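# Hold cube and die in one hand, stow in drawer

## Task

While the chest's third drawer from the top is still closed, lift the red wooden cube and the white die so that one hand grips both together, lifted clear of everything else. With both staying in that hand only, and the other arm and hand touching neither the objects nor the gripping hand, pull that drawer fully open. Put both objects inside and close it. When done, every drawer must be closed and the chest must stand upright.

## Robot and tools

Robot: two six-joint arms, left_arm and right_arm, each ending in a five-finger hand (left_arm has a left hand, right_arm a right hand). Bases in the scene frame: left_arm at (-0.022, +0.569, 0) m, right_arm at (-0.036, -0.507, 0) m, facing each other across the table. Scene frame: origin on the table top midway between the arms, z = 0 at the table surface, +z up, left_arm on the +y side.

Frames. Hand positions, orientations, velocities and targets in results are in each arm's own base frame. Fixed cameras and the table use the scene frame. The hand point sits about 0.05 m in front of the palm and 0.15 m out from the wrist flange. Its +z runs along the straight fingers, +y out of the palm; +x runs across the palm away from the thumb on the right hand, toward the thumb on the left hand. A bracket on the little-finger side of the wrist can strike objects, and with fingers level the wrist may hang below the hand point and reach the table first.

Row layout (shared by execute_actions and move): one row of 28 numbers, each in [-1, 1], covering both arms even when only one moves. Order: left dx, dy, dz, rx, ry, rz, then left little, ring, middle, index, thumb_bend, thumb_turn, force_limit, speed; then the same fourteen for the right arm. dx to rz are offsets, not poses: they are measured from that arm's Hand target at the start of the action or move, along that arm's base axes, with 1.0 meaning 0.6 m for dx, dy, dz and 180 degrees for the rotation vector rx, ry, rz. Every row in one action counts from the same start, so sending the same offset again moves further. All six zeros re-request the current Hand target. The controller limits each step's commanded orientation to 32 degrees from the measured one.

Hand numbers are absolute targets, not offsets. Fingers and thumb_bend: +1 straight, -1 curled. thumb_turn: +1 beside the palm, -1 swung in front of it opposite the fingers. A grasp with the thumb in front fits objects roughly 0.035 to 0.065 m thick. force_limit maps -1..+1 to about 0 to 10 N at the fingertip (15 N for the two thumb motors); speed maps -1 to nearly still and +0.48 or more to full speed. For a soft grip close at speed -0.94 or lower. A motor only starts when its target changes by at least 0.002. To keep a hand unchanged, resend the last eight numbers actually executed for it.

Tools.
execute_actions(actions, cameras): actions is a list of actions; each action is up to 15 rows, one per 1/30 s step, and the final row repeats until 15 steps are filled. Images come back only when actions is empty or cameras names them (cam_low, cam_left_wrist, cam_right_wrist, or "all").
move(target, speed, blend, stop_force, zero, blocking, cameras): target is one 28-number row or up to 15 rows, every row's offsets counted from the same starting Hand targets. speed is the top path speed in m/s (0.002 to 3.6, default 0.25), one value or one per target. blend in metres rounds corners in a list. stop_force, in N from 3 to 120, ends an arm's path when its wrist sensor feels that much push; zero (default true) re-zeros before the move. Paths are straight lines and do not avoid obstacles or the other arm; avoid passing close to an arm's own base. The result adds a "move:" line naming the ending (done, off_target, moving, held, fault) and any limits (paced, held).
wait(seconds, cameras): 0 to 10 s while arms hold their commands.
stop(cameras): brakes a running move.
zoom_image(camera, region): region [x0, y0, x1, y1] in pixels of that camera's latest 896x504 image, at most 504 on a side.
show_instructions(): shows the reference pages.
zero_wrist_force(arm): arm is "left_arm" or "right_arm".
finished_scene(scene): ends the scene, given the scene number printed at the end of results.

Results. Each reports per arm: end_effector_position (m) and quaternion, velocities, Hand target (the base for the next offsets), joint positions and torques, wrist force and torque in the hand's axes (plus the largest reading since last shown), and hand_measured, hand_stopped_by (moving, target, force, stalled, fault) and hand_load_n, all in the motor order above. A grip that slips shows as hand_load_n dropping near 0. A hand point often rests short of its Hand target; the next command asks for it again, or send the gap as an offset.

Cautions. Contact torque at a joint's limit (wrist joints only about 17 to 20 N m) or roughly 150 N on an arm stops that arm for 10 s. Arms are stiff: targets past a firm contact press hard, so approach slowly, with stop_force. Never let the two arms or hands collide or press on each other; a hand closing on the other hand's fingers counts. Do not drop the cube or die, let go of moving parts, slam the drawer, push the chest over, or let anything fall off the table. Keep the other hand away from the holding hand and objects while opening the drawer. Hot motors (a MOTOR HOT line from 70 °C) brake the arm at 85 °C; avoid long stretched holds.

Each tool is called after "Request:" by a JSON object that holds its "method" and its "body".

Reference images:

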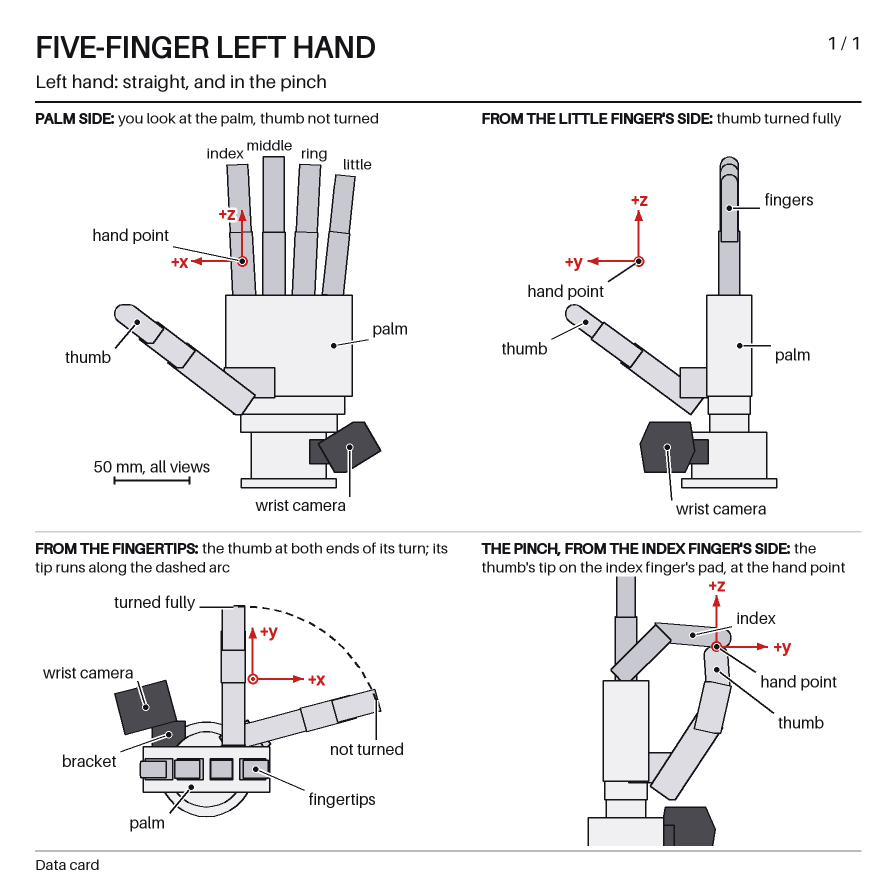

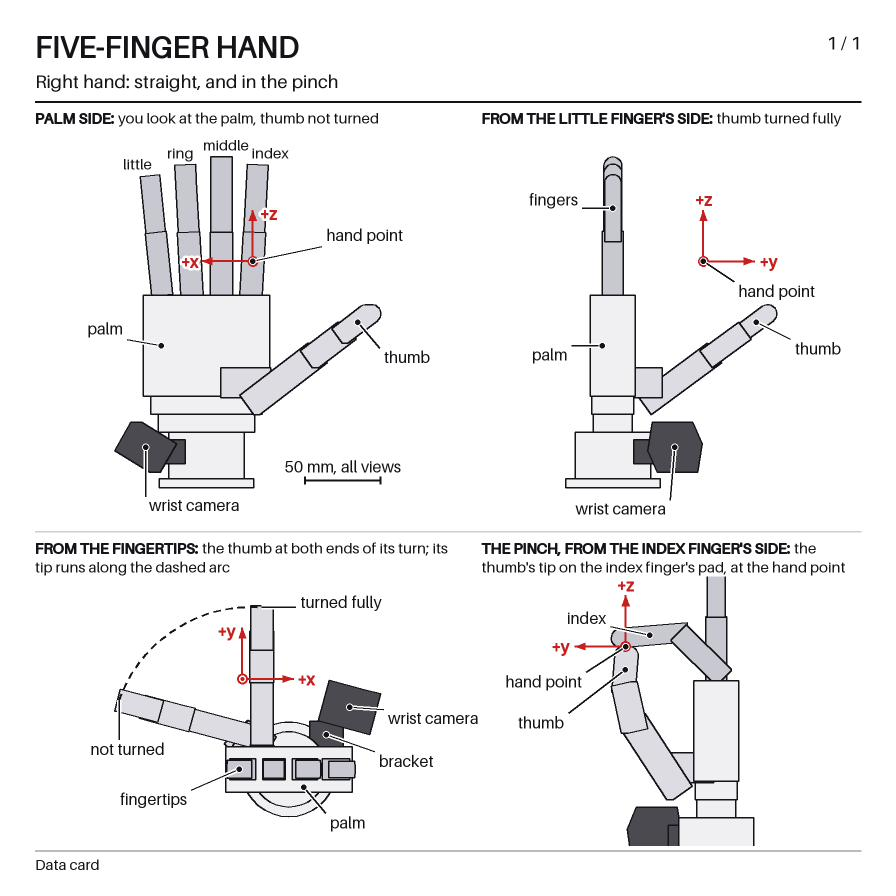

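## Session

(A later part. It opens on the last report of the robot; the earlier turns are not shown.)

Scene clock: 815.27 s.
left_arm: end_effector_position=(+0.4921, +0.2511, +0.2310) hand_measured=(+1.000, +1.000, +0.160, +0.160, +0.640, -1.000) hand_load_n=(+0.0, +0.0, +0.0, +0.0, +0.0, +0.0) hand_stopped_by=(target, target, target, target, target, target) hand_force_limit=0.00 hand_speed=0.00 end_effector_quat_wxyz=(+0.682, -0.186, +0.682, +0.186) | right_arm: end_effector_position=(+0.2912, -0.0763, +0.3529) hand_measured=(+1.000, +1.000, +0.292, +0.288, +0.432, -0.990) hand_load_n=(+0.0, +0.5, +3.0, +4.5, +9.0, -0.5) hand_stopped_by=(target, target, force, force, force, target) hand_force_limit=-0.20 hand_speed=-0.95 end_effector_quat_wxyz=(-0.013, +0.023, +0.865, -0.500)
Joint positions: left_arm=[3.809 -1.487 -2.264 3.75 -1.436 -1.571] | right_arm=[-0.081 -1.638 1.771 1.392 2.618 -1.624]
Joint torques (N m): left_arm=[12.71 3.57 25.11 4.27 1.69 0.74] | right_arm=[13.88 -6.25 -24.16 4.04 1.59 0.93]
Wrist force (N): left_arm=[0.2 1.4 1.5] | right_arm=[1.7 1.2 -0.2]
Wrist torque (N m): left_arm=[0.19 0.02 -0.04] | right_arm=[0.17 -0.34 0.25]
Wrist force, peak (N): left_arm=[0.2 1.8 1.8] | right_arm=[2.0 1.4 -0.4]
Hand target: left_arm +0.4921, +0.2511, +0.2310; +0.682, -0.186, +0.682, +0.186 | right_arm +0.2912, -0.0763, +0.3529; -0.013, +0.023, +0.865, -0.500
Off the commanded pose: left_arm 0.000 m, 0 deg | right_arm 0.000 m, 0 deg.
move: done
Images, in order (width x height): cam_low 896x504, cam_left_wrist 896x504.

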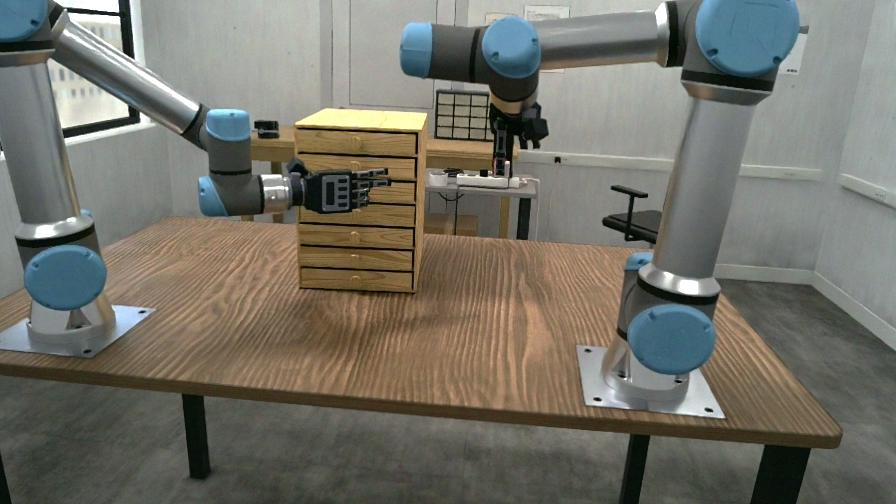

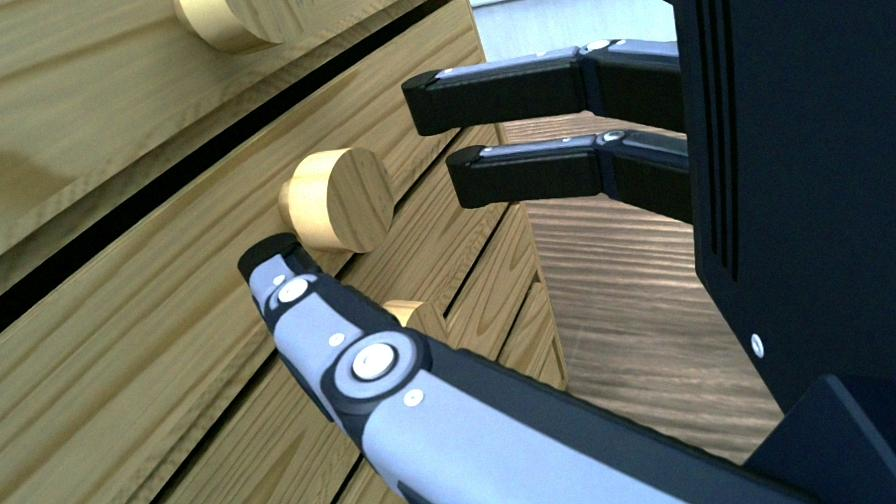

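Request:
{"method": "move", "body": {"target": [[0.0,0.015,0,0,0,0,1,1,0.16,0.16,0.64,-1,0,0,0,0,0,0,0,0,1,1,0.1,0.1,0.2,-0.99,-0.2,-0.95]], "speed": 0.03, "stop_force": 5}}

Request:
{"method": "move", "body": {"target": [[0.0,0.0,0,0,0,0,1,1,-0.3,-0.3,0.2,-1,0.1,-0.92,0,0,0,0,0,0,1,1,0.1,0.1,0.2,-0.99,-0.2,-0.95]], "speed": 0.03, "cameras": ["cam_low","cam_left_wrist"]}}

Request:
{"method": "zoom_image", "body": {"camera": "cam_low", "region": [310, 150, 410, 240]}}

Scene clock: 828.57 s.
left_arm: end_effector_position=(+0.4921, +0.2601, +0.2310) hand_measured=(+1.000, +1.000, +0.160, +0.160, +0.640, -1.000) hand_load_n=(+0.0, +0.0, +0.0, +0.0, +0.0, +0.0) hand_stopped_by=(target, target, target, target, target, target) hand_force_limit=0.00 hand_speed=0.00 end_effector_quat_wxyz=(+0.682, -0.186, +0.682, +0.186) | right_arm: end_effector_position=(+0.2912, -0.0763, +0.3529) hand_measured=(+1.000, +1.000, +0.292, +0.288, +0.432, -0.990) hand_load_n=(+0.0, +0.0, +3.5, +4.5, +9.0, -0.5) hand_stopped_by=(target, target, force, force, force, target) hand_force_limit=-0.20 hand_speed=-0.95 end_effector_quat_wxyz=(-0.013, +0.023, +0.865, -0.500)
Joint positions: left_arm=[3.834 -1.493 -2.259 3.751 -1.411 -1.571] | right_arm=[-0.081 -1.638 1.771 1.392 2.618 -1.624]
Joint torques (N m): left_arm=[12.59 3.63 25.2 4.2 1.53 2.35] | right_arm=[13.04 -7.31 -24.79 4.09 1.17 0.8]
Wrist force (N): left_arm=[0.3 1.6 1.1] | right_arm=[1.5 1.2 -0.4]
Wrist torque (N m): left_arm=[0.26 0.01 -0.06] | right_arm=[0.17 -0.30 0.24]
Wrist force, peak (N): left_arm=[0.4 1.6 1.7] | right_arm=[1.8 1.6 -0.5]
Hand target: left_arm +0.4921, +0.2601, +0.2310; +0.682, -0.186, +0.682, +0.186 | right_arm +0.2912, -0.0763, +0.3529; -0.013, +0.023, +0.865, -0.500
Off the commanded pose: left_arm 0.000 m, 0 deg | right_arm 0.000 m, 0 deg.
move: done

Scene clock: 832.50 s.
left_arm: end_effector_position=(+0.4921, +0.2601, +0.2310) hand_measured=(+1.000, +1.000, -0.018, -0.300, +0.216, -1.000) hand_load_n=(+0.0, +0.0, +3.0, +2.0, +8.5, +0.0) hand_stopped_by=(target, target, force, target, force, target) hand_force_limit=0.10 hand_speed=-0.92 end_effector_quat_wxyz=(+0.682, -0.186, +0.682, +0.186) | right_arm: end_effector_position=(+0.2912, -0.0763, +0.3529) hand_measured=(+1.000, +1.000, +0.292, +0.288, +0.432, -0.990) hand_load_n=(+0.0, +0.0, +3.5, +4.5, +9.0, -0.5) hand_stopped_by=(target, target, force, force, force, target) hand_force_limit=-0.20 hand_speed=-0.95 end_effector_quat_wxyz=(-0.013, +0.023, +0.865, -0.500)
Joint positions: left_arm=[3.834 -1.493 -2.259 3.751 -1.411 -1.571] | right_arm=[-0.081 -1.638 1.771 1.392 2.618 -1.624]
Joint torques (N m): left_arm=[12.82 4.21 10.18 -0.56 -0.81 1.4] | right_arm=[13.46 -6.45 -24.76 4.24 1.12 0.73]
Wrist force (N): left_arm=[-0.6 1.0 3.0] | right_arm=[1.6 1.4 -0.4]
Wrist torque (N m): left_arm=[0.21 0.01 -0.02] | right_arm=[0.21 -0.31 0.25]
Wrist force, peak (N): left_arm=[-1.0 0.5 4.7] | right_arm=[1.6 1.5 -0.3]
Hand target: left_arm +0.4921, +0.2601, +0.2310; +0.682, -0.186, +0.682, +0.186 | right_arm +0.2912, -0.0763, +0.3529; -0.013, +0.023, +0.865, -0.500
Off the commanded pose: left_arm 0.000 m, 0 deg | right_arm 0.000 m, 0 deg.
move: done
Images, in order (width x height): cam_low 896x504, cam_left_wrist 896x504.

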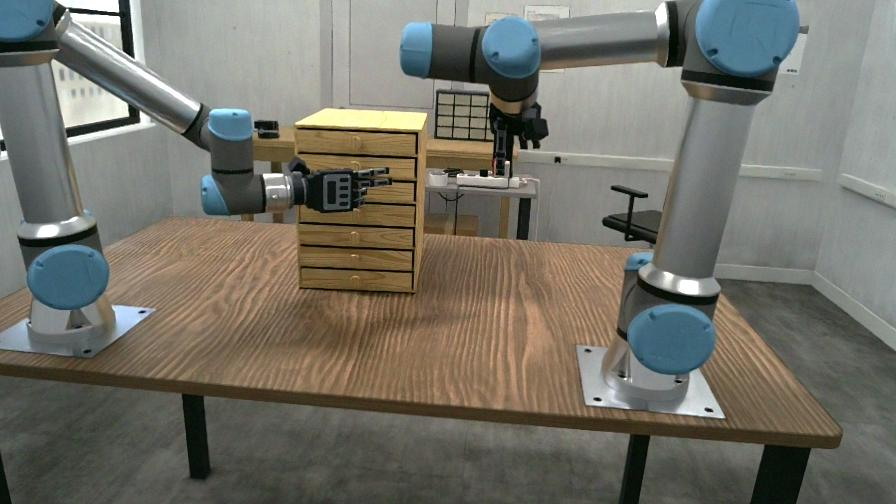

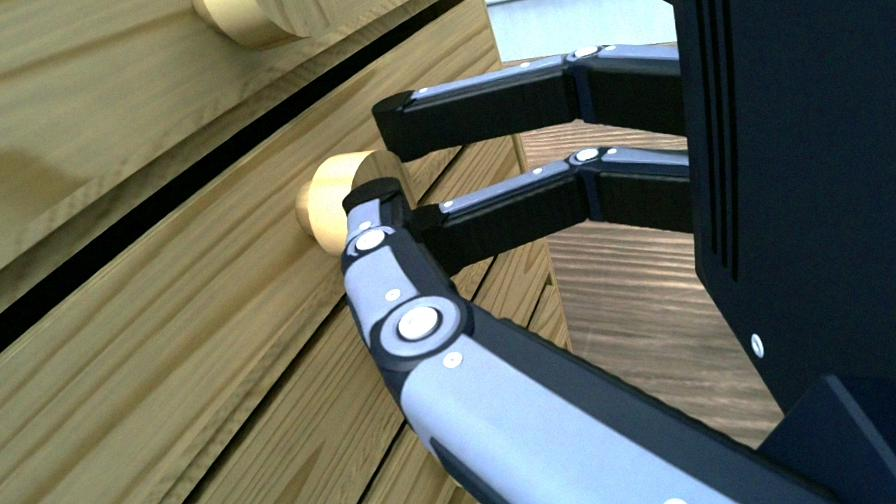

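Scaled by 5.040 from the camera's 896x504 image, which has a finer 1280x720 frame.

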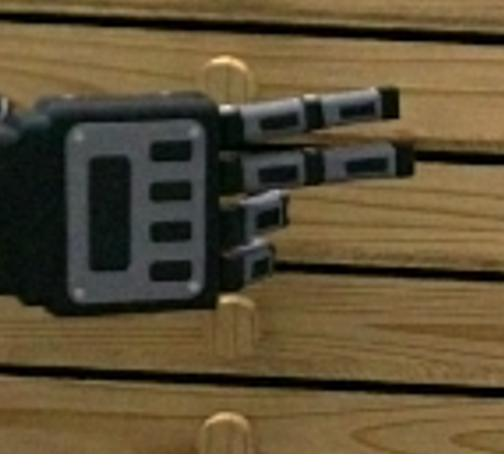

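Request:
{"method": "move", "body": {"target": [[0.0,0.0,0,0,0,0,1,1,0.16,0.16,0.64,-1,0.1,-0.3,0,0,0,0,0,0,1,1,0.1,0.1,0.2,-0.99,-0.2,-0.95],[0.005,0.0183,0.005,0,0,0,1,1,0.16,0.16,0.64,-1,0.1,-0.3,0,0,0,0,0,0,1,1,0.1,0.1,0.2,-0.99,-0.2,-0.95]], "speed": 0.03, "cameras": ["cam_low","cam_left_wrist"]}}

Request:
{"method": "zoom_image", "body": {"camera": "cam_left_wrist", "region": [200, 60, 600, 360]}}

Scene clock: 850.97 s.
left_arm: end_effector_position=(+0.4950, +0.2710, +0.2339) hand_measured=(+1.000, +1.000, +0.160, +0.160, +0.640, -1.000) hand_load_n=(+0.0, +0.0, +0.0, +0.0, +0.0, +0.0) hand_stopped_by=(target, target, target, target, target, target) hand_force_limit=0.10 hand_speed=-0.30 end_effector_quat_wxyz=(+0.682, -0.186, +0.682, +0.186) | right_arm: end_effector_position=(+0.2912, -0.0763, +0.3529) hand_measured=(+1.000, +1.000, +0.292, +0.288, +0.432, -0.990) hand_load_n=(+0.0, -0.5, +3.0, +4.5, +9.0, +0.0) hand_stopped_by=(target, target, force, force, force, target) hand_force_limit=-0.20 hand_speed=-0.95 end_effector_quat_wxyz=(-0.013, +0.023, +0.865, -0.500)
Joint positions: left_arm=[3.855 -1.503 -2.24 3.743 -1.389 -1.571] | right_arm=[-0.081 -1.638 1.771 1.392 2.618 -1.624]
Joint torques (N m): left_arm=[12.31 2.73 27.45 -1.14 1.43 -1.57] | right_arm=[13.98 -6.36 -24.5 3.86 0.69 0.59]
Wrist force (N): left_arm=[0.2 1.3 1.5] | right_arm=[1.7 1.0 -0.4]
Wrist torque (N m): left_arm=[0.19 0.04 -0.05] | right_arm=[0.15 -0.33 0.25]
Wrist force, peak (N): left_arm=[-0.6 1.6 3.4] | right_arm=[1.7 1.6 -0.2]
Hand target: left_arm +0.4951, +0.2711, +0.2340; +0.682, -0.186, +0.682, +0.186 | right_arm +0.2912, -0.0763, +0.3529; -0.013, +0.023, +0.865, -0.500
Off the commanded pose: left_arm 0.000 m, 0 deg | right_arm 0.000 m, 0 deg.
move: done
Images, in order (width x height): cam_low 896x504, cam_left_wrist 896x504.

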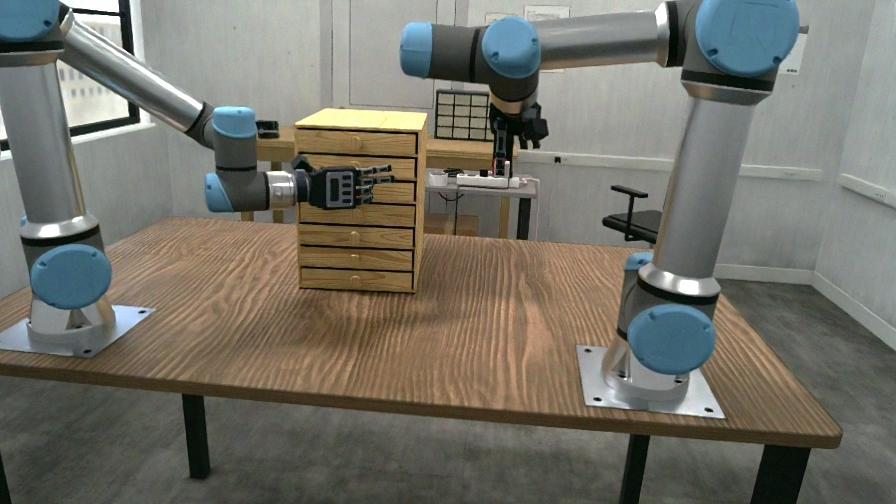

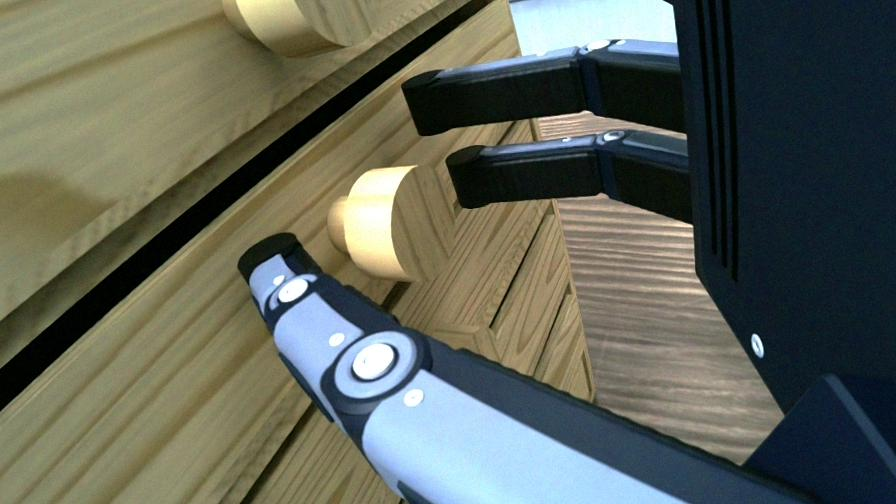

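Scaled by 1.260 from the camera's 896x504 image, which has a finer 1280x720 frame.

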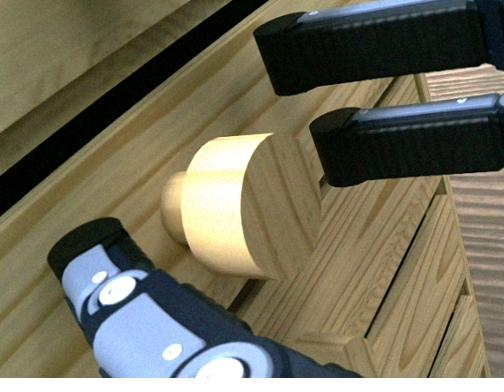

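Request:
{"method": "move", "body": {"target": [[0.0,0.0,-0.015,0,0,0,1,1,0.16,0.16,0.64,-1,0.1,-0.3,0,0,0,0,0,0,1,1,0.1,0.1,0.2,-0.99,-0.2,-0.95],[0.0,0.035,-0.015,0,0,0,1,1,0.16,0.16,0.64,-1,0.1,-0.3,0,0,0,0,0,0,1,1,0.1,0.1,0.2,-0.99,-0.2,-0.95]], "speed": 0.02, "stop_force": 4, "cameras": ["cam_low","cam_left_wrist"]}}

Request:
{"method": "zoom_image", "body": {"camera": "cam_left_wrist", "region": [200, 60, 600, 360]}}

Scene clock: 890.53 s.
left_arm: end_effector_position=(+0.4950, +0.2770, +0.2249) hand_measured=(+1.000, +1.000, +0.160, +0.160, +0.638, -1.000) hand_load_n=(+0.0, +0.0, +0.0, +0.0, -3.0, -0.5) hand_stopped_by=(target, target, target, target, target, target) hand_force_limit=0.10 hand_speed=-0.30 end_effector_quat_wxyz=(+0.682, -0.186, +0.682, +0.186) | right_arm: end_effector_position=(+0.2912, -0.0763, +0.3529) hand_measured=(+1.000, +1.000, +0.292, +0.288, +0.432, -0.990) hand_load_n=(+0.0, +0.0, +3.0, +4.5, +9.0, -0.5) hand_stopped_by=(target, target, force, force, force, target) hand_force_limit=-0.20 hand_speed=-0.95 end_effector_quat_wxyz=(-0.013, +0.023, +0.865, -0.500)
Joint positions: left_arm=[3.871 -1.524 -2.249 3.772 -1.374 -1.571] | right_arm=[-0.081 -1.638 1.771 1.392 2.618 -1.624]
Joint torques (N m): left_arm=[-9.3 25.35 9.3 -0.2 -2.01 2.66] | right_arm=[14.17 -5.42 -23.2 4.13 -0.33 0.59]
Wrist force (N): left_arm=[0.1 -1.5 1.0] | right_arm=[1.5 1.3 -0.4]
Wrist torque (N m): left_arm=[0.12 0.01 0.02] | right_arm=[0.19 -0.30 0.24]
Wrist force, peak (N): left_arm=[0.0 -9.0 -0.2] | right_arm=[1.9 1.4 -0.5]
Hand target: left_arm +0.4950, +0.2770, +0.2249; +0.682, -0.186, +0.682, +0.186 (not the last commanded pose) | right_arm +0.2912, -0.0763, +0.3529; -0.013, +0.023, +0.865, -0.500
Off the commanded pose: left_arm 0.015 m, 0 deg | right_arm 0.000 m, 0 deg.
move: contact (left_arm); path passed 1 of 2 targets
Images, in order (width x height): cam_low 896x504, cam_left_wrist 896x504.

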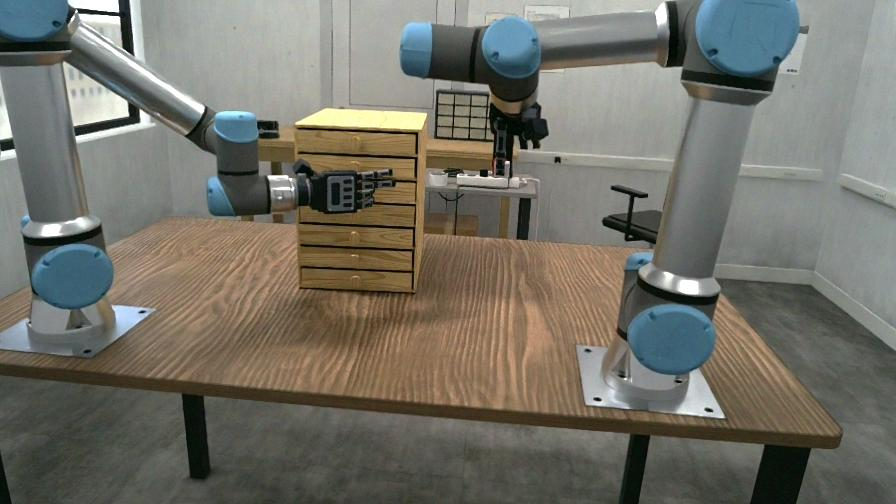

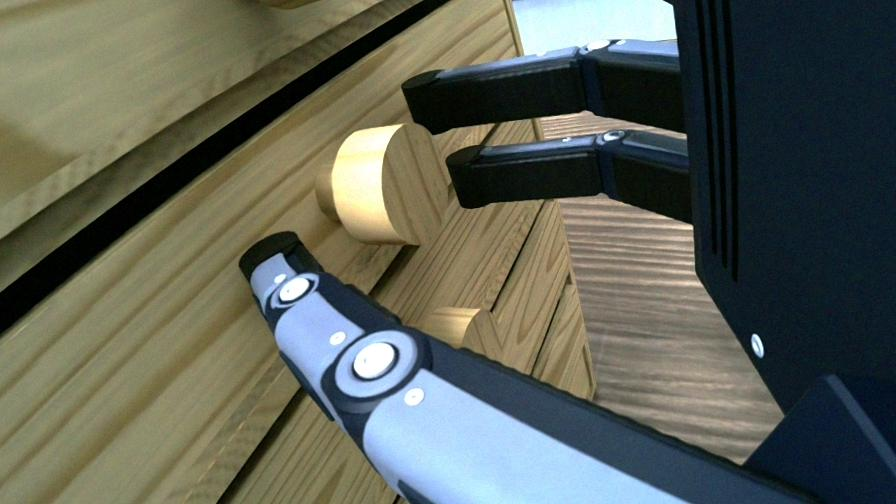

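Scaled by 1.260 from the camera's 896x504 image, which has a finer 1280x720 frame.

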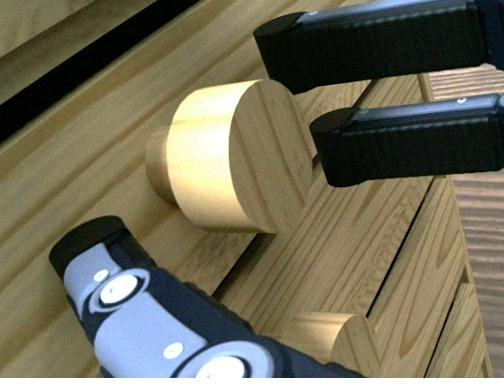

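Request:
{"method": "move", "body": {"target": [[0.0,-0.0017,0.0,0,0,0,1,1,0.16,0.16,0.638,-1,0.1,-0.3,0,0,0,0,0,0,1,1,0.1,0.1,0.2,-0.99,-0.2,-0.95],[0.0,-0.0017,0.0,0,0,0,1,1,-0.3,-0.3,0.2,-1,0.2,-0.92,0,0,0,0,0,0,1,1,0.1,0.1,0.2,-0.99,-0.2,-0.95]], "speed": 0.03, "cameras": ["cam_low","cam_left_wrist"]}}

Request:
{"method": "zoom_image", "body": {"camera": "cam_left_wrist", "region": [200, 60, 600, 360]}}

Scene clock: 901.20 s.
left_arm: end_effector_position=(+0.4950, +0.2760, +0.2249) hand_measured=(+1.000, +1.000, -0.076, -0.174, +0.478, -1.000) hand_load_n=(+0.0, +0.0, +8.0, +7.0, +8.5, +0.5) hand_stopped_by=(target, target, force, force, force, target) hand_force_limit=0.20 hand_speed=-0.92 end_effector_quat_wxyz=(+0.682, -0.186, +0.682, +0.186) | right_arm: end_effector_position=(+0.2912, -0.0763, +0.3529) hand_measured=(+1.000, +1.000, +0.292, +0.288, +0.432, -0.990) hand_load_n=(+0.0, +0.0, +3.5, +4.5, +9.5, -0.5) hand_stopped_by=(target, target, force, force, force, target) hand_force_limit=-0.20 hand_speed=-0.95 end_effector_quat_wxyz=(-0.013, +0.023, +0.865, -0.500)
Joint positions: left_arm=[3.868 -1.523 -2.25 3.772 -1.377 -1.571] | right_arm=[-0.081 -1.638 1.771 1.392 2.618 -1.624]
Joint torques (N m): left_arm=[-7.83 24.57 9.23 -0.18 -1.35 1.7] | right_arm=[13.74 -6.79 -24.24 4.06 -0.3 0.45]
Wrist force (N): left_arm=[2.4 0.0 5.6] | right_arm=[1.7 1.3 -0.3]
Wrist torque (N m): left_arm=[0.25 0.07 -0.04] | right_arm=[0.18 -0.33 0.26]
Wrist force, peak (N): left_arm=[2.5 -0.1 5.8] | right_arm=[1.7 1.5 -0.5]
Hand target: left_arm +0.4950, +0.2760, +0.2249; +0.682, -0.186, +0.682, +0.186 | right_arm +0.2912, -0.0763, +0.3529; -0.013, +0.023, +0.865, -0.500
Off the commanded pose: left_arm 0.000 m, 0 deg | right_arm 0.000 m, 0 deg.
move: done
Images, in order (width x height): cam_low 896x504, cam_left_wrist 896x504.

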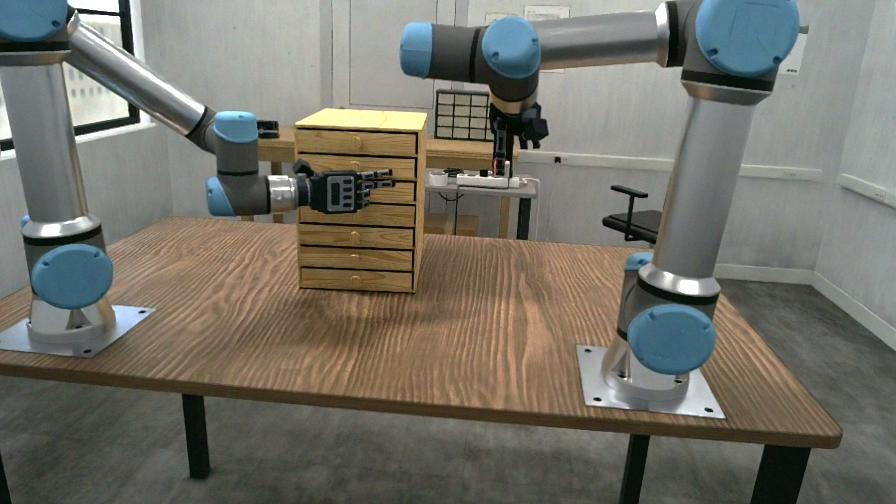

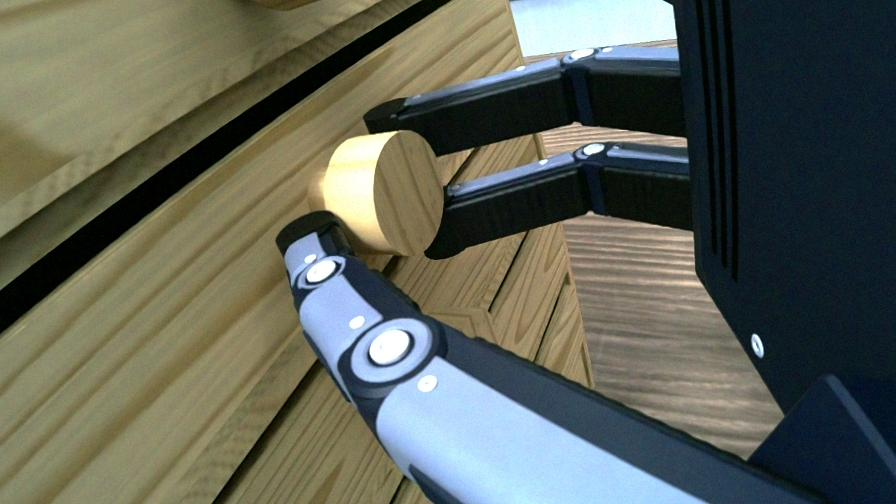

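Scaled by 1.260 from the camera's 896x504 image, which has a finer 1280x720 frame.

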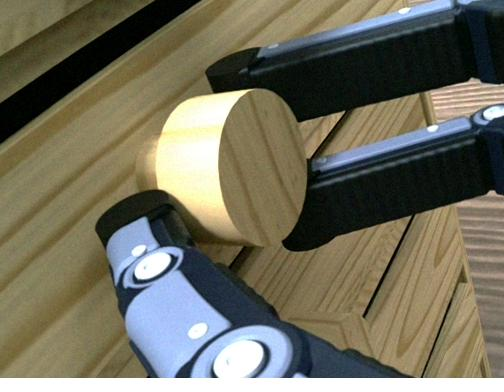

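Request:
{"method": "move", "body": {"target": [0.004,-0.0833,0.0,0,0,0,1,1,-0.3,-0.3,0.2,-1,0.2,-0.92,0,0,0,0,0,0,1,1,0.1,0.1,0.2,-0.99,-0.2,-0.95], "speed": 0.05, "cameras": ["cam_low","cam_left_wrist"]}}

Request:
{"method": "zoom_image", "body": {"camera": "cam_low", "region": [280, 100, 440, 300]}}

Scene clock: 912.70 s.
left_arm: end_effector_position=(+0.4974, +0.2261, +0.2249) hand_measured=(+1.000, +1.000, -0.076, -0.174, +0.478, -1.000) hand_load_n=(+0.0, +0.0, +18.0, +4.0, +4.0, +0.0) hand_stopped_by=(target, target, force, force, force, target) hand_force_limit=0.20 hand_speed=-0.92 end_effector_quat_wxyz=(+0.682, -0.186, +0.682, +0.186) | right_arm: end_effector_position=(+0.2912, -0.0763, +0.3529) hand_measured=(+1.000, +1.000, +0.292, +0.288, +0.432, -0.990) hand_load_n=(+0.0, +0.0, +3.5, +4.5, +9.0, +0.0) hand_stopped_by=(target, target, force, force, force, target) hand_force_limit=-0.20 hand_speed=-0.95 end_effector_quat_wxyz=(-0.013, +0.023, +0.865, -0.500)
Joint positions: left_arm=[3.727 -1.499 -2.272 3.77 -1.517 -1.571] | right_arm=[-0.081 -1.638 1.771 1.392 2.618 -1.624]
Joint torques (N m): left_arm=[-12.69 26.02 6.77 -1.82 -2.08 -1.75] | right_arm=[14.31 -6.08 -24.5 4.08 -0.59 0.32]
Wrist force (N): left_arm=[1.3 3.6 12.5] | right_arm=[1.6 1.4 -0.5]
Wrist torque (N m): left_arm=[0.33 0.20 -0.10] | right_arm=[0.22 -0.30 0.26]
Wrist force, peak (N): left_arm=[1.3 3.2 13.4] | right_arm=[1.8 1.4 -0.4]
Hand target: left_arm +0.4974, +0.2260, +0.2249; +0.682, -0.186, +0.682, +0.186 | right_arm +0.2912, -0.0763, +0.3529; -0.013, +0.023, +0.865, -0.500
Off the commanded pose: left_arm 0.000 m, 0 deg | right_arm 0.000 m, 0 deg.
move: done
Images, in order (width x height): cam_low 896x504, cam_left_wrist 896x504.

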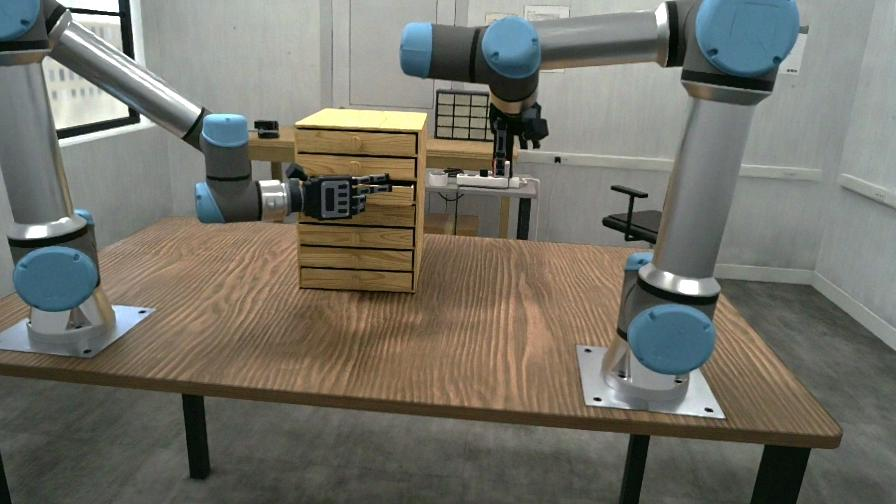

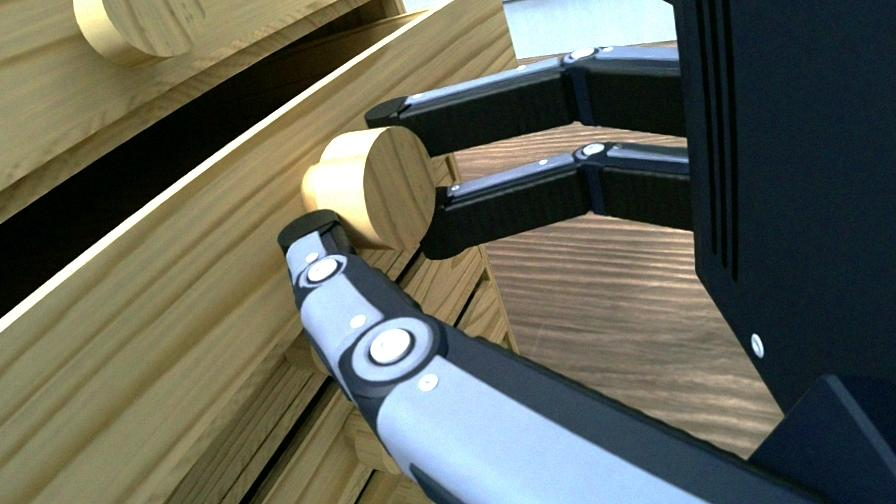

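Scaled by 2.520 from the camera's 896x504 image, which has a finer 1280x720 frame.

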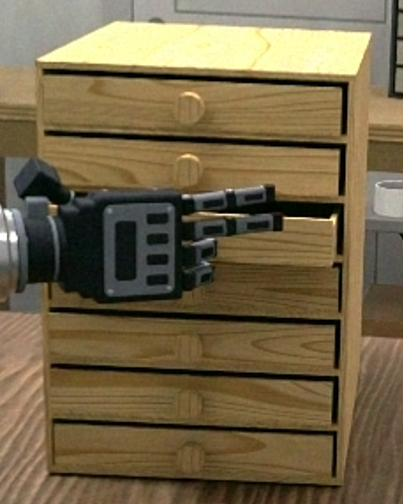

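Request:
{"method": "move", "body": {"target": [[0.0068,-0.01,0.0,0,0,0,1,1,-0.3,-0.3,0.2,-1,0.2,-0.92,0,0,0,0,0,0,1,1,0.1,0.1,0.2,-0.99,-0.2,-0.95],[0.0158,-0.1,0.0,0,0,0,1,1,-0.3,-0.3,0.2,-1,0.2,-0.92,0,0,0,0,0,0,1,1,0.1,0.1,0.2,-0.99,-0.2,-0.95]], "speed": 0.05, "cameras": ["cam_low","cam_left_wrist"]}}

Request:
{"method": "zoom_image", "body": {"camera": "cam_low", "region": [280, 100, 440, 300]}}

Scene clock: 928.27 s.
left_arm: end_effector_position=(+0.5069, +0.1661, +0.2249) hand_measured=(+1.000, +1.000, -0.076, -0.174, +0.478, -1.000) hand_load_n=(+0.0, +0.0, +12.0, +1.5, +6.5, +0.5) hand_stopped_by=(target, target, force, force, force, target) hand_force_limit=0.20 hand_speed=-0.92 end_effector_quat_wxyz=(+0.682, -0.186, +0.682, +0.186) | right_arm: end_effector_position=(+0.2912, -0.0763, +0.3529) hand_measured=(+1.000, +1.000, +0.292, +0.288, +0.432, -0.990) hand_load_n=(+0.0, +0.0, +3.5, +4.5, +9.0, -0.5) hand_stopped_by=(target, target, force, force, force, target) hand_force_limit=-0.20 hand_speed=-0.95 end_effector_quat_wxyz=(-0.013, +0.023, +0.865, -0.500)
Joint positions: left_arm=[3.529 -1.516 -2.257 3.772 -1.716 -1.571] | right_arm=[-0.081 -1.638 1.771 1.392 2.618 -1.624]
Joint torques (N m): left_arm=[-10.43 5.05 25.85 4.5 -0.71 -1.3] | right_arm=[13.43 -7.08 -25.13 3.79 -0.58 0.38]
Wrist force (N): left_arm=[1.1 2.1 1.6] | right_arm=[1.5 1.4 -0.5]
Wrist torque (N m): left_arm=[0.12 0.04 -0.08] | right_arm=[0.22 -0.29 0.25]
Wrist force, peak (N): left_arm=[1.6 4.3 12.6] | right_arm=[1.8 1.4 -0.5]
Hand target: left_arm +0.5069, +0.1660, +0.2249; +0.682, -0.186, +0.682, +0.186 | right_arm +0.2912, -0.0763, +0.3529; -0.013, +0.023, +0.865, -0.500
Off the commanded pose: left_arm 0.000 m, 0 deg | right_arm 0.000 m, 0 deg.
move: done
Images, in order (width x height): cam_low 896x504, cam_left_wrist 896x504.

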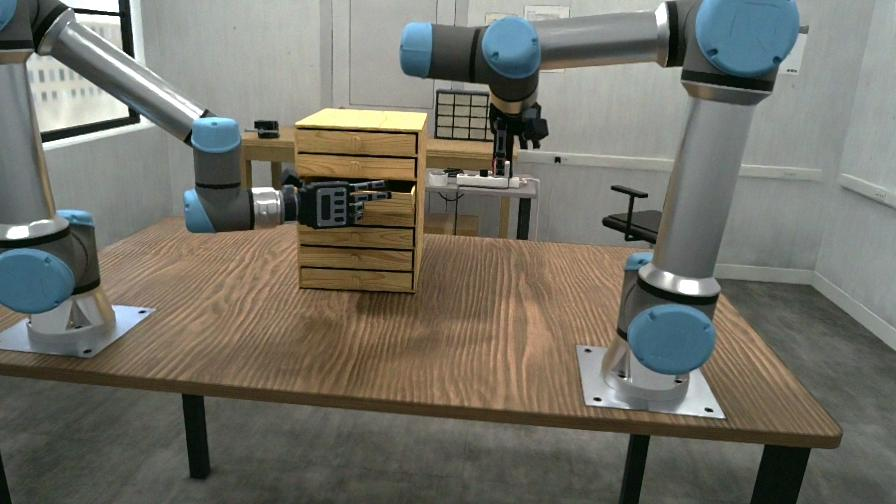

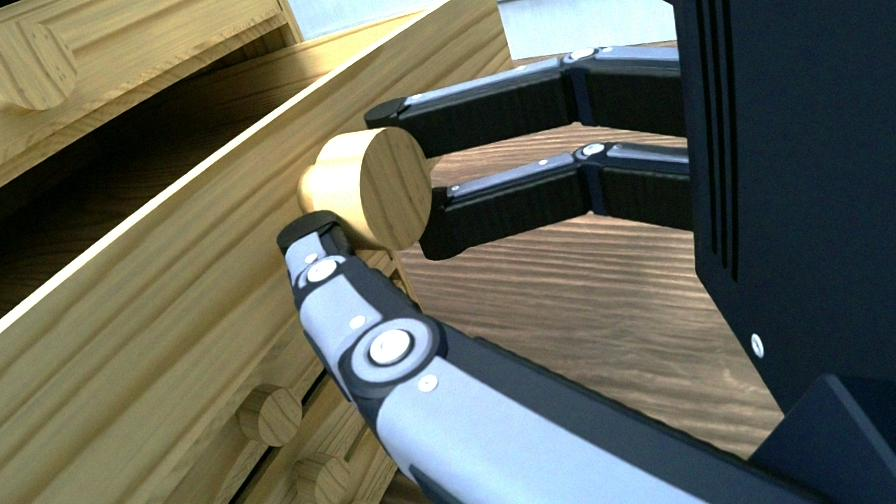

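Scaled by 2.520 from the camera's 896x504 image, which has a finer 1280x720 frame.

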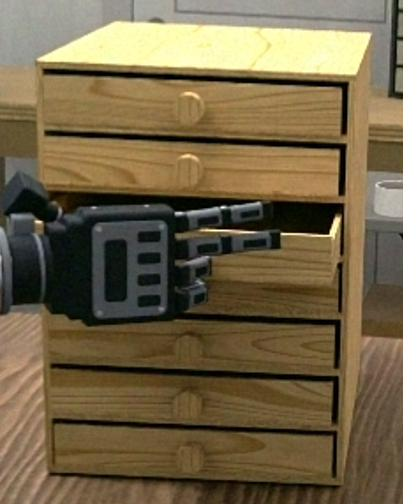

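Request:
{"method": "move", "body": {"target": [[0.0092,-0.1,0.0,0,0,0,1,1,-0.3,-0.3,0.2,-1,0.2,-0.92,0,0,0,0,0,0,1,1,0.1,0.1,0.2,-0.99,-0.2,-0.95]], "speed": 0.06, "cameras": ["cam_low","cam_left_wrist","cam_right_wrist"]}}

Request:
{"method": "zoom_image", "body": {"camera": "cam_low", "region": [260, 100, 460, 300]}}

Scene clock: 937.30 s.
left_arm: end_effector_position=(+0.5124, +0.1061, +0.2249) hand_measured=(+1.000, +1.000, -0.076, -0.174, +0.478, -1.000) hand_load_n=(+0.0, +0.0, +12.5, +1.5, +6.5, +0.5) hand_stopped_by=(target, target, force, force, force, target) hand_force_limit=0.20 hand_speed=-0.92 end_effector_quat_wxyz=(+0.682, -0.186, +0.682, +0.186) | right_arm: end_effector_position=(+0.2912, -0.0763, +0.3529) hand_measured=(+1.000, +1.000, +0.292, +0.288, +0.432, -0.990) hand_load_n=(+0.0, +0.0, +3.0, +4.5, +9.0, -0.5) hand_stopped_by=(target, target, force, force, force, target) hand_force_limit=-0.20 hand_speed=-0.95 end_effector_quat_wxyz=(-0.013, +0.023, +0.865, -0.500)
Joint positions: left_arm=[3.332 -1.551 -2.223 3.773 -1.913 -1.571] | right_arm=[-0.081 -1.638 1.771 1.392 2.618 -1.624]
Joint torques (N m): left_arm=[-10.49 7.01 24.9 4.02 -1.06 -0.79] | right_arm=[12.53 -7.14 -25.6 3.91 -0.85 0.16]
Wrist force (N): left_arm=[1.3 2.1 1.3] | right_arm=[1.6 1.4 -0.4]
Wrist torque (N m): left_arm=[0.13 0.00 -0.06] | right_arm=[0.21 -0.31 0.25]
Wrist force, peak (N): left_arm=[1.1 2.8 1.7] | right_arm=[1.9 1.3 -0.4]
Hand target: left_arm +0.5124, +0.1060, +0.2249; +0.682, -0.186, +0.682, +0.186 | right_arm +0.2912, -0.0763, +0.3529; -0.013, +0.023, +0.865, -0.500
Off the commanded pose: left_arm 0.000 m, 0 deg | right_arm 0.000 m, 0 deg.
move: done

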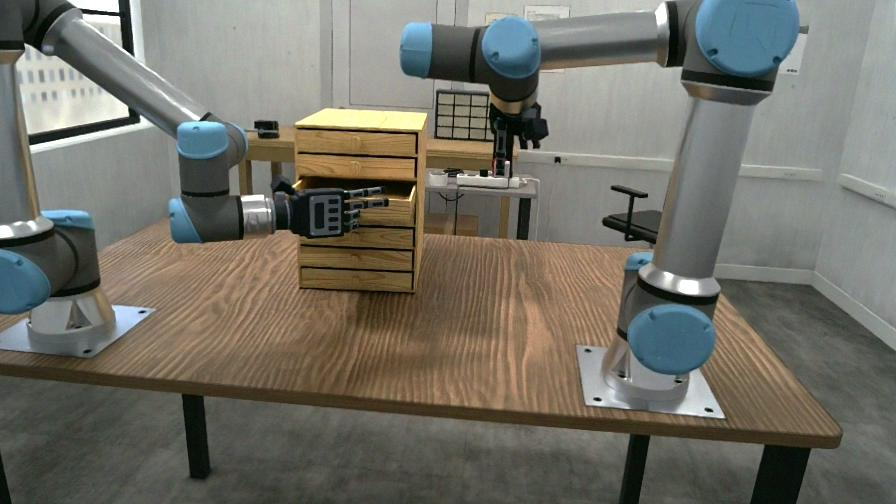

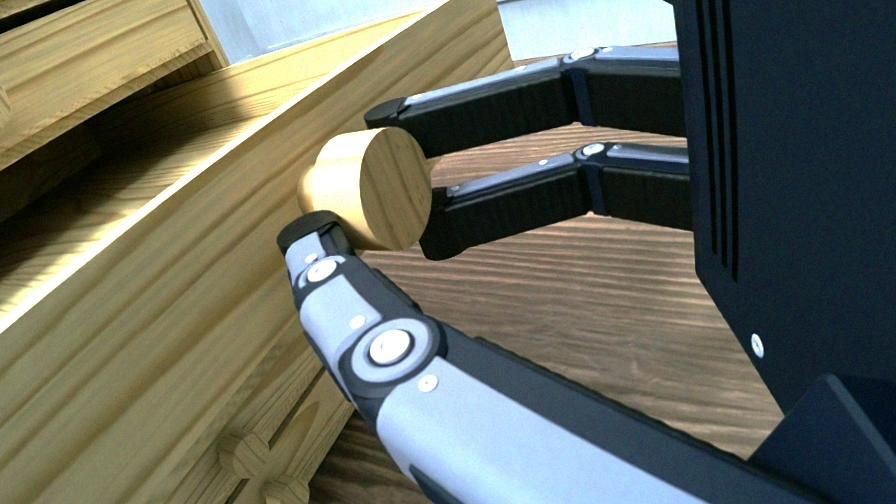

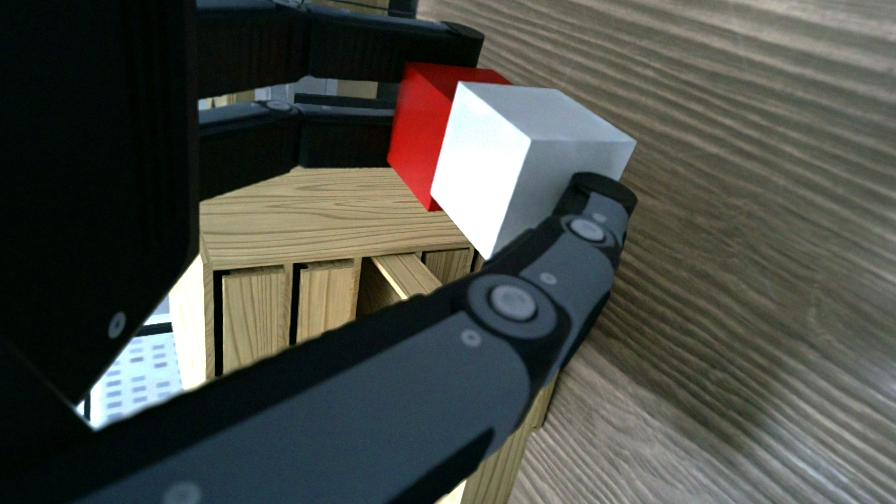

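Scaled by 2.520 from the camera's 896x504 image, which has a finer 1280x720 frame.

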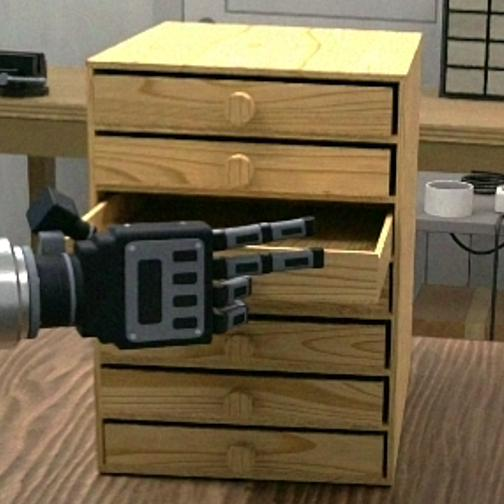

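Request:
{"method": "move", "body": {"target": [[0,0,0,0,0,0,1,1,0.2,0.2,0.56,-1,0.2,-0.4,0,0,0,0,0,0,1,1,0.1,0.1,0.2,-0.99,-0.2,-0.95],[0.0073,-0.0833,0,0,0,0,1,1,0.2,0.2,0.56,-1,0.2,-0.4,0,0,0,0,0,0,1,1,0.1,0.1,0.2,-0.99,-0.2,-0.95],[-0.1063,-0.1003,-0.1917,0,0,0,1,1,0.2,0.2,0.56,-1,0.2,-0.4,0,0,0,0,0,0,1,1,0.1,0.1,0.2,-0.99,-0.2,-0.95]], "speed": [0.05,0.08,0.2], "blend": [0,0.01,0], "cameras": ["all"]}}

Request:
{"method": "zoom_image", "body": {"camera": "cam_low", "region": [260, 100, 460, 300]}}

Scene clock: 991.63 s.
left_arm: end_effector_position=(+0.4487, +0.0459, +0.1100) hand_measured=(+1.000, +1.000, +0.200, +0.200, +0.560, -1.000) hand_load_n=(+0.0, -0.5, +0.0, +0.0, +0.0, +0.5) hand_stopped_by=(target, target, target, target, target, target) hand_force_limit=0.20 hand_speed=-0.40 end_effector_quat_wxyz=(+0.682, -0.186, +0.682, +0.186) | right_arm: end_effector_position=(+0.2912, -0.0763, +0.3529) hand_measured=(+1.000, +1.000, +0.292, +0.288, +0.432, -0.990) hand_load_n=(+0.0, +0.0, +3.0, +4.5, +9.0, -0.5) hand_stopped_by=(target, target, force, force, force, target) hand_force_limit=-0.20 hand_speed=-0.95 end_effector_quat_wxyz=(-0.013, +0.023, +0.865, -0.500)
Joint positions: left_arm=[3.143 -1.736 -2.46 4.195 -2.102 -1.571] | right_arm=[-0.081 -1.638 1.771 1.392 2.618 -1.624]
Joint torques (N m): left_arm=[-10.3 6.11 2.43 4.17 -1.49 2.41] | right_arm=[11.15 -8.04 -25.08 3.83 0.33 -1]
Wrist force (N): left_arm=[0.1 1.3 1.0] | right_arm=[1.6 1.3 -0.5]
Wrist torque (N m): left_arm=[0.21 0.08 -0.05] | right_arm=[0.20 -0.32 0.26]
Wrist force, peak (N): left_arm=[1.3 2.4 1.6] | right_arm=[1.9 1.4 -0.6]
Hand target: left_arm +0.4487, +0.0459, +0.1099; +0.682, -0.186, +0.682, +0.186 | right_arm +0.2912, -0.0763, +0.3529; -0.013, +0.023, +0.865, -0.500
Off the commanded pose: left_arm 0.000 m, 0 deg | right_arm 0.000 m, 0 deg.
move: done

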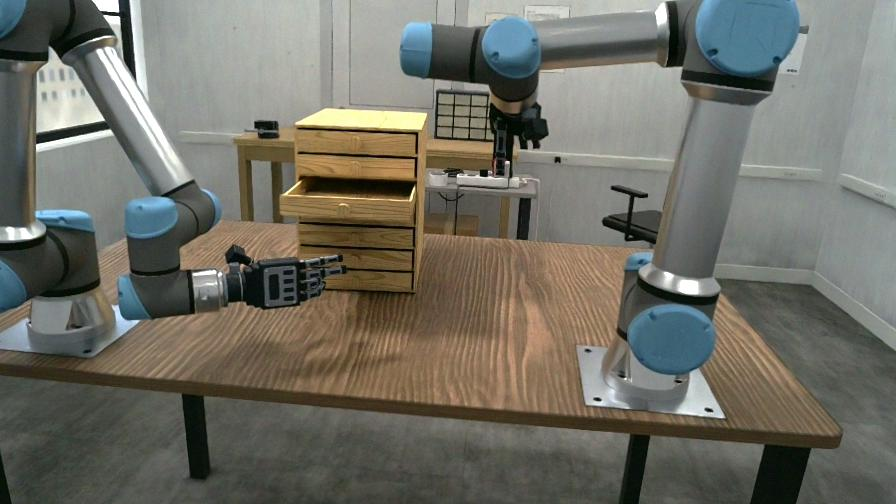

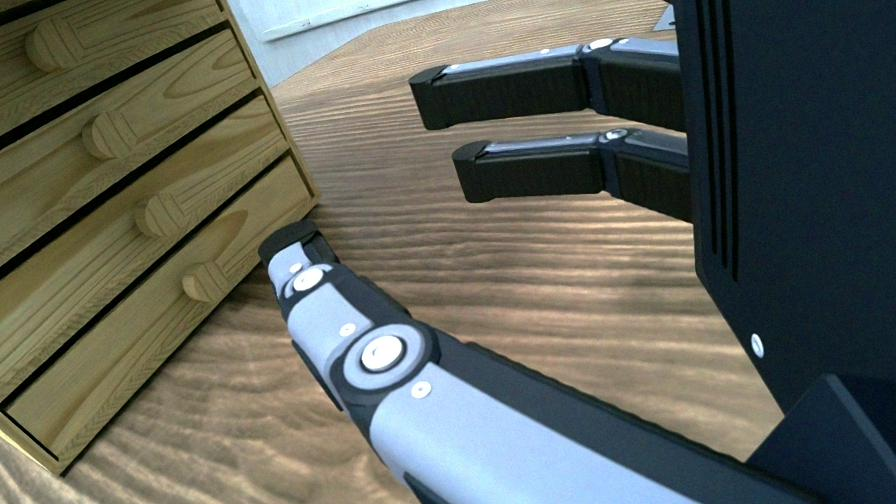

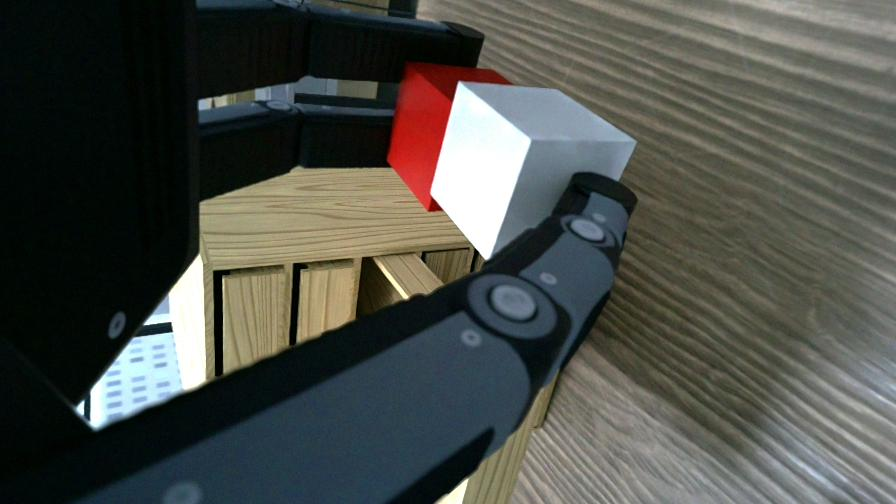

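Scaled by 2.520 from the camera's 896x504 image, which has a finer 1280x720 frame.

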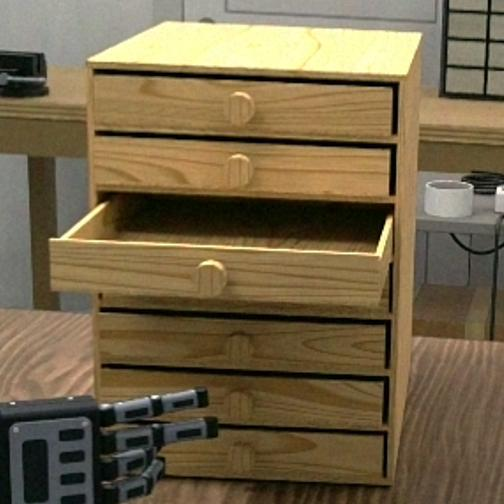

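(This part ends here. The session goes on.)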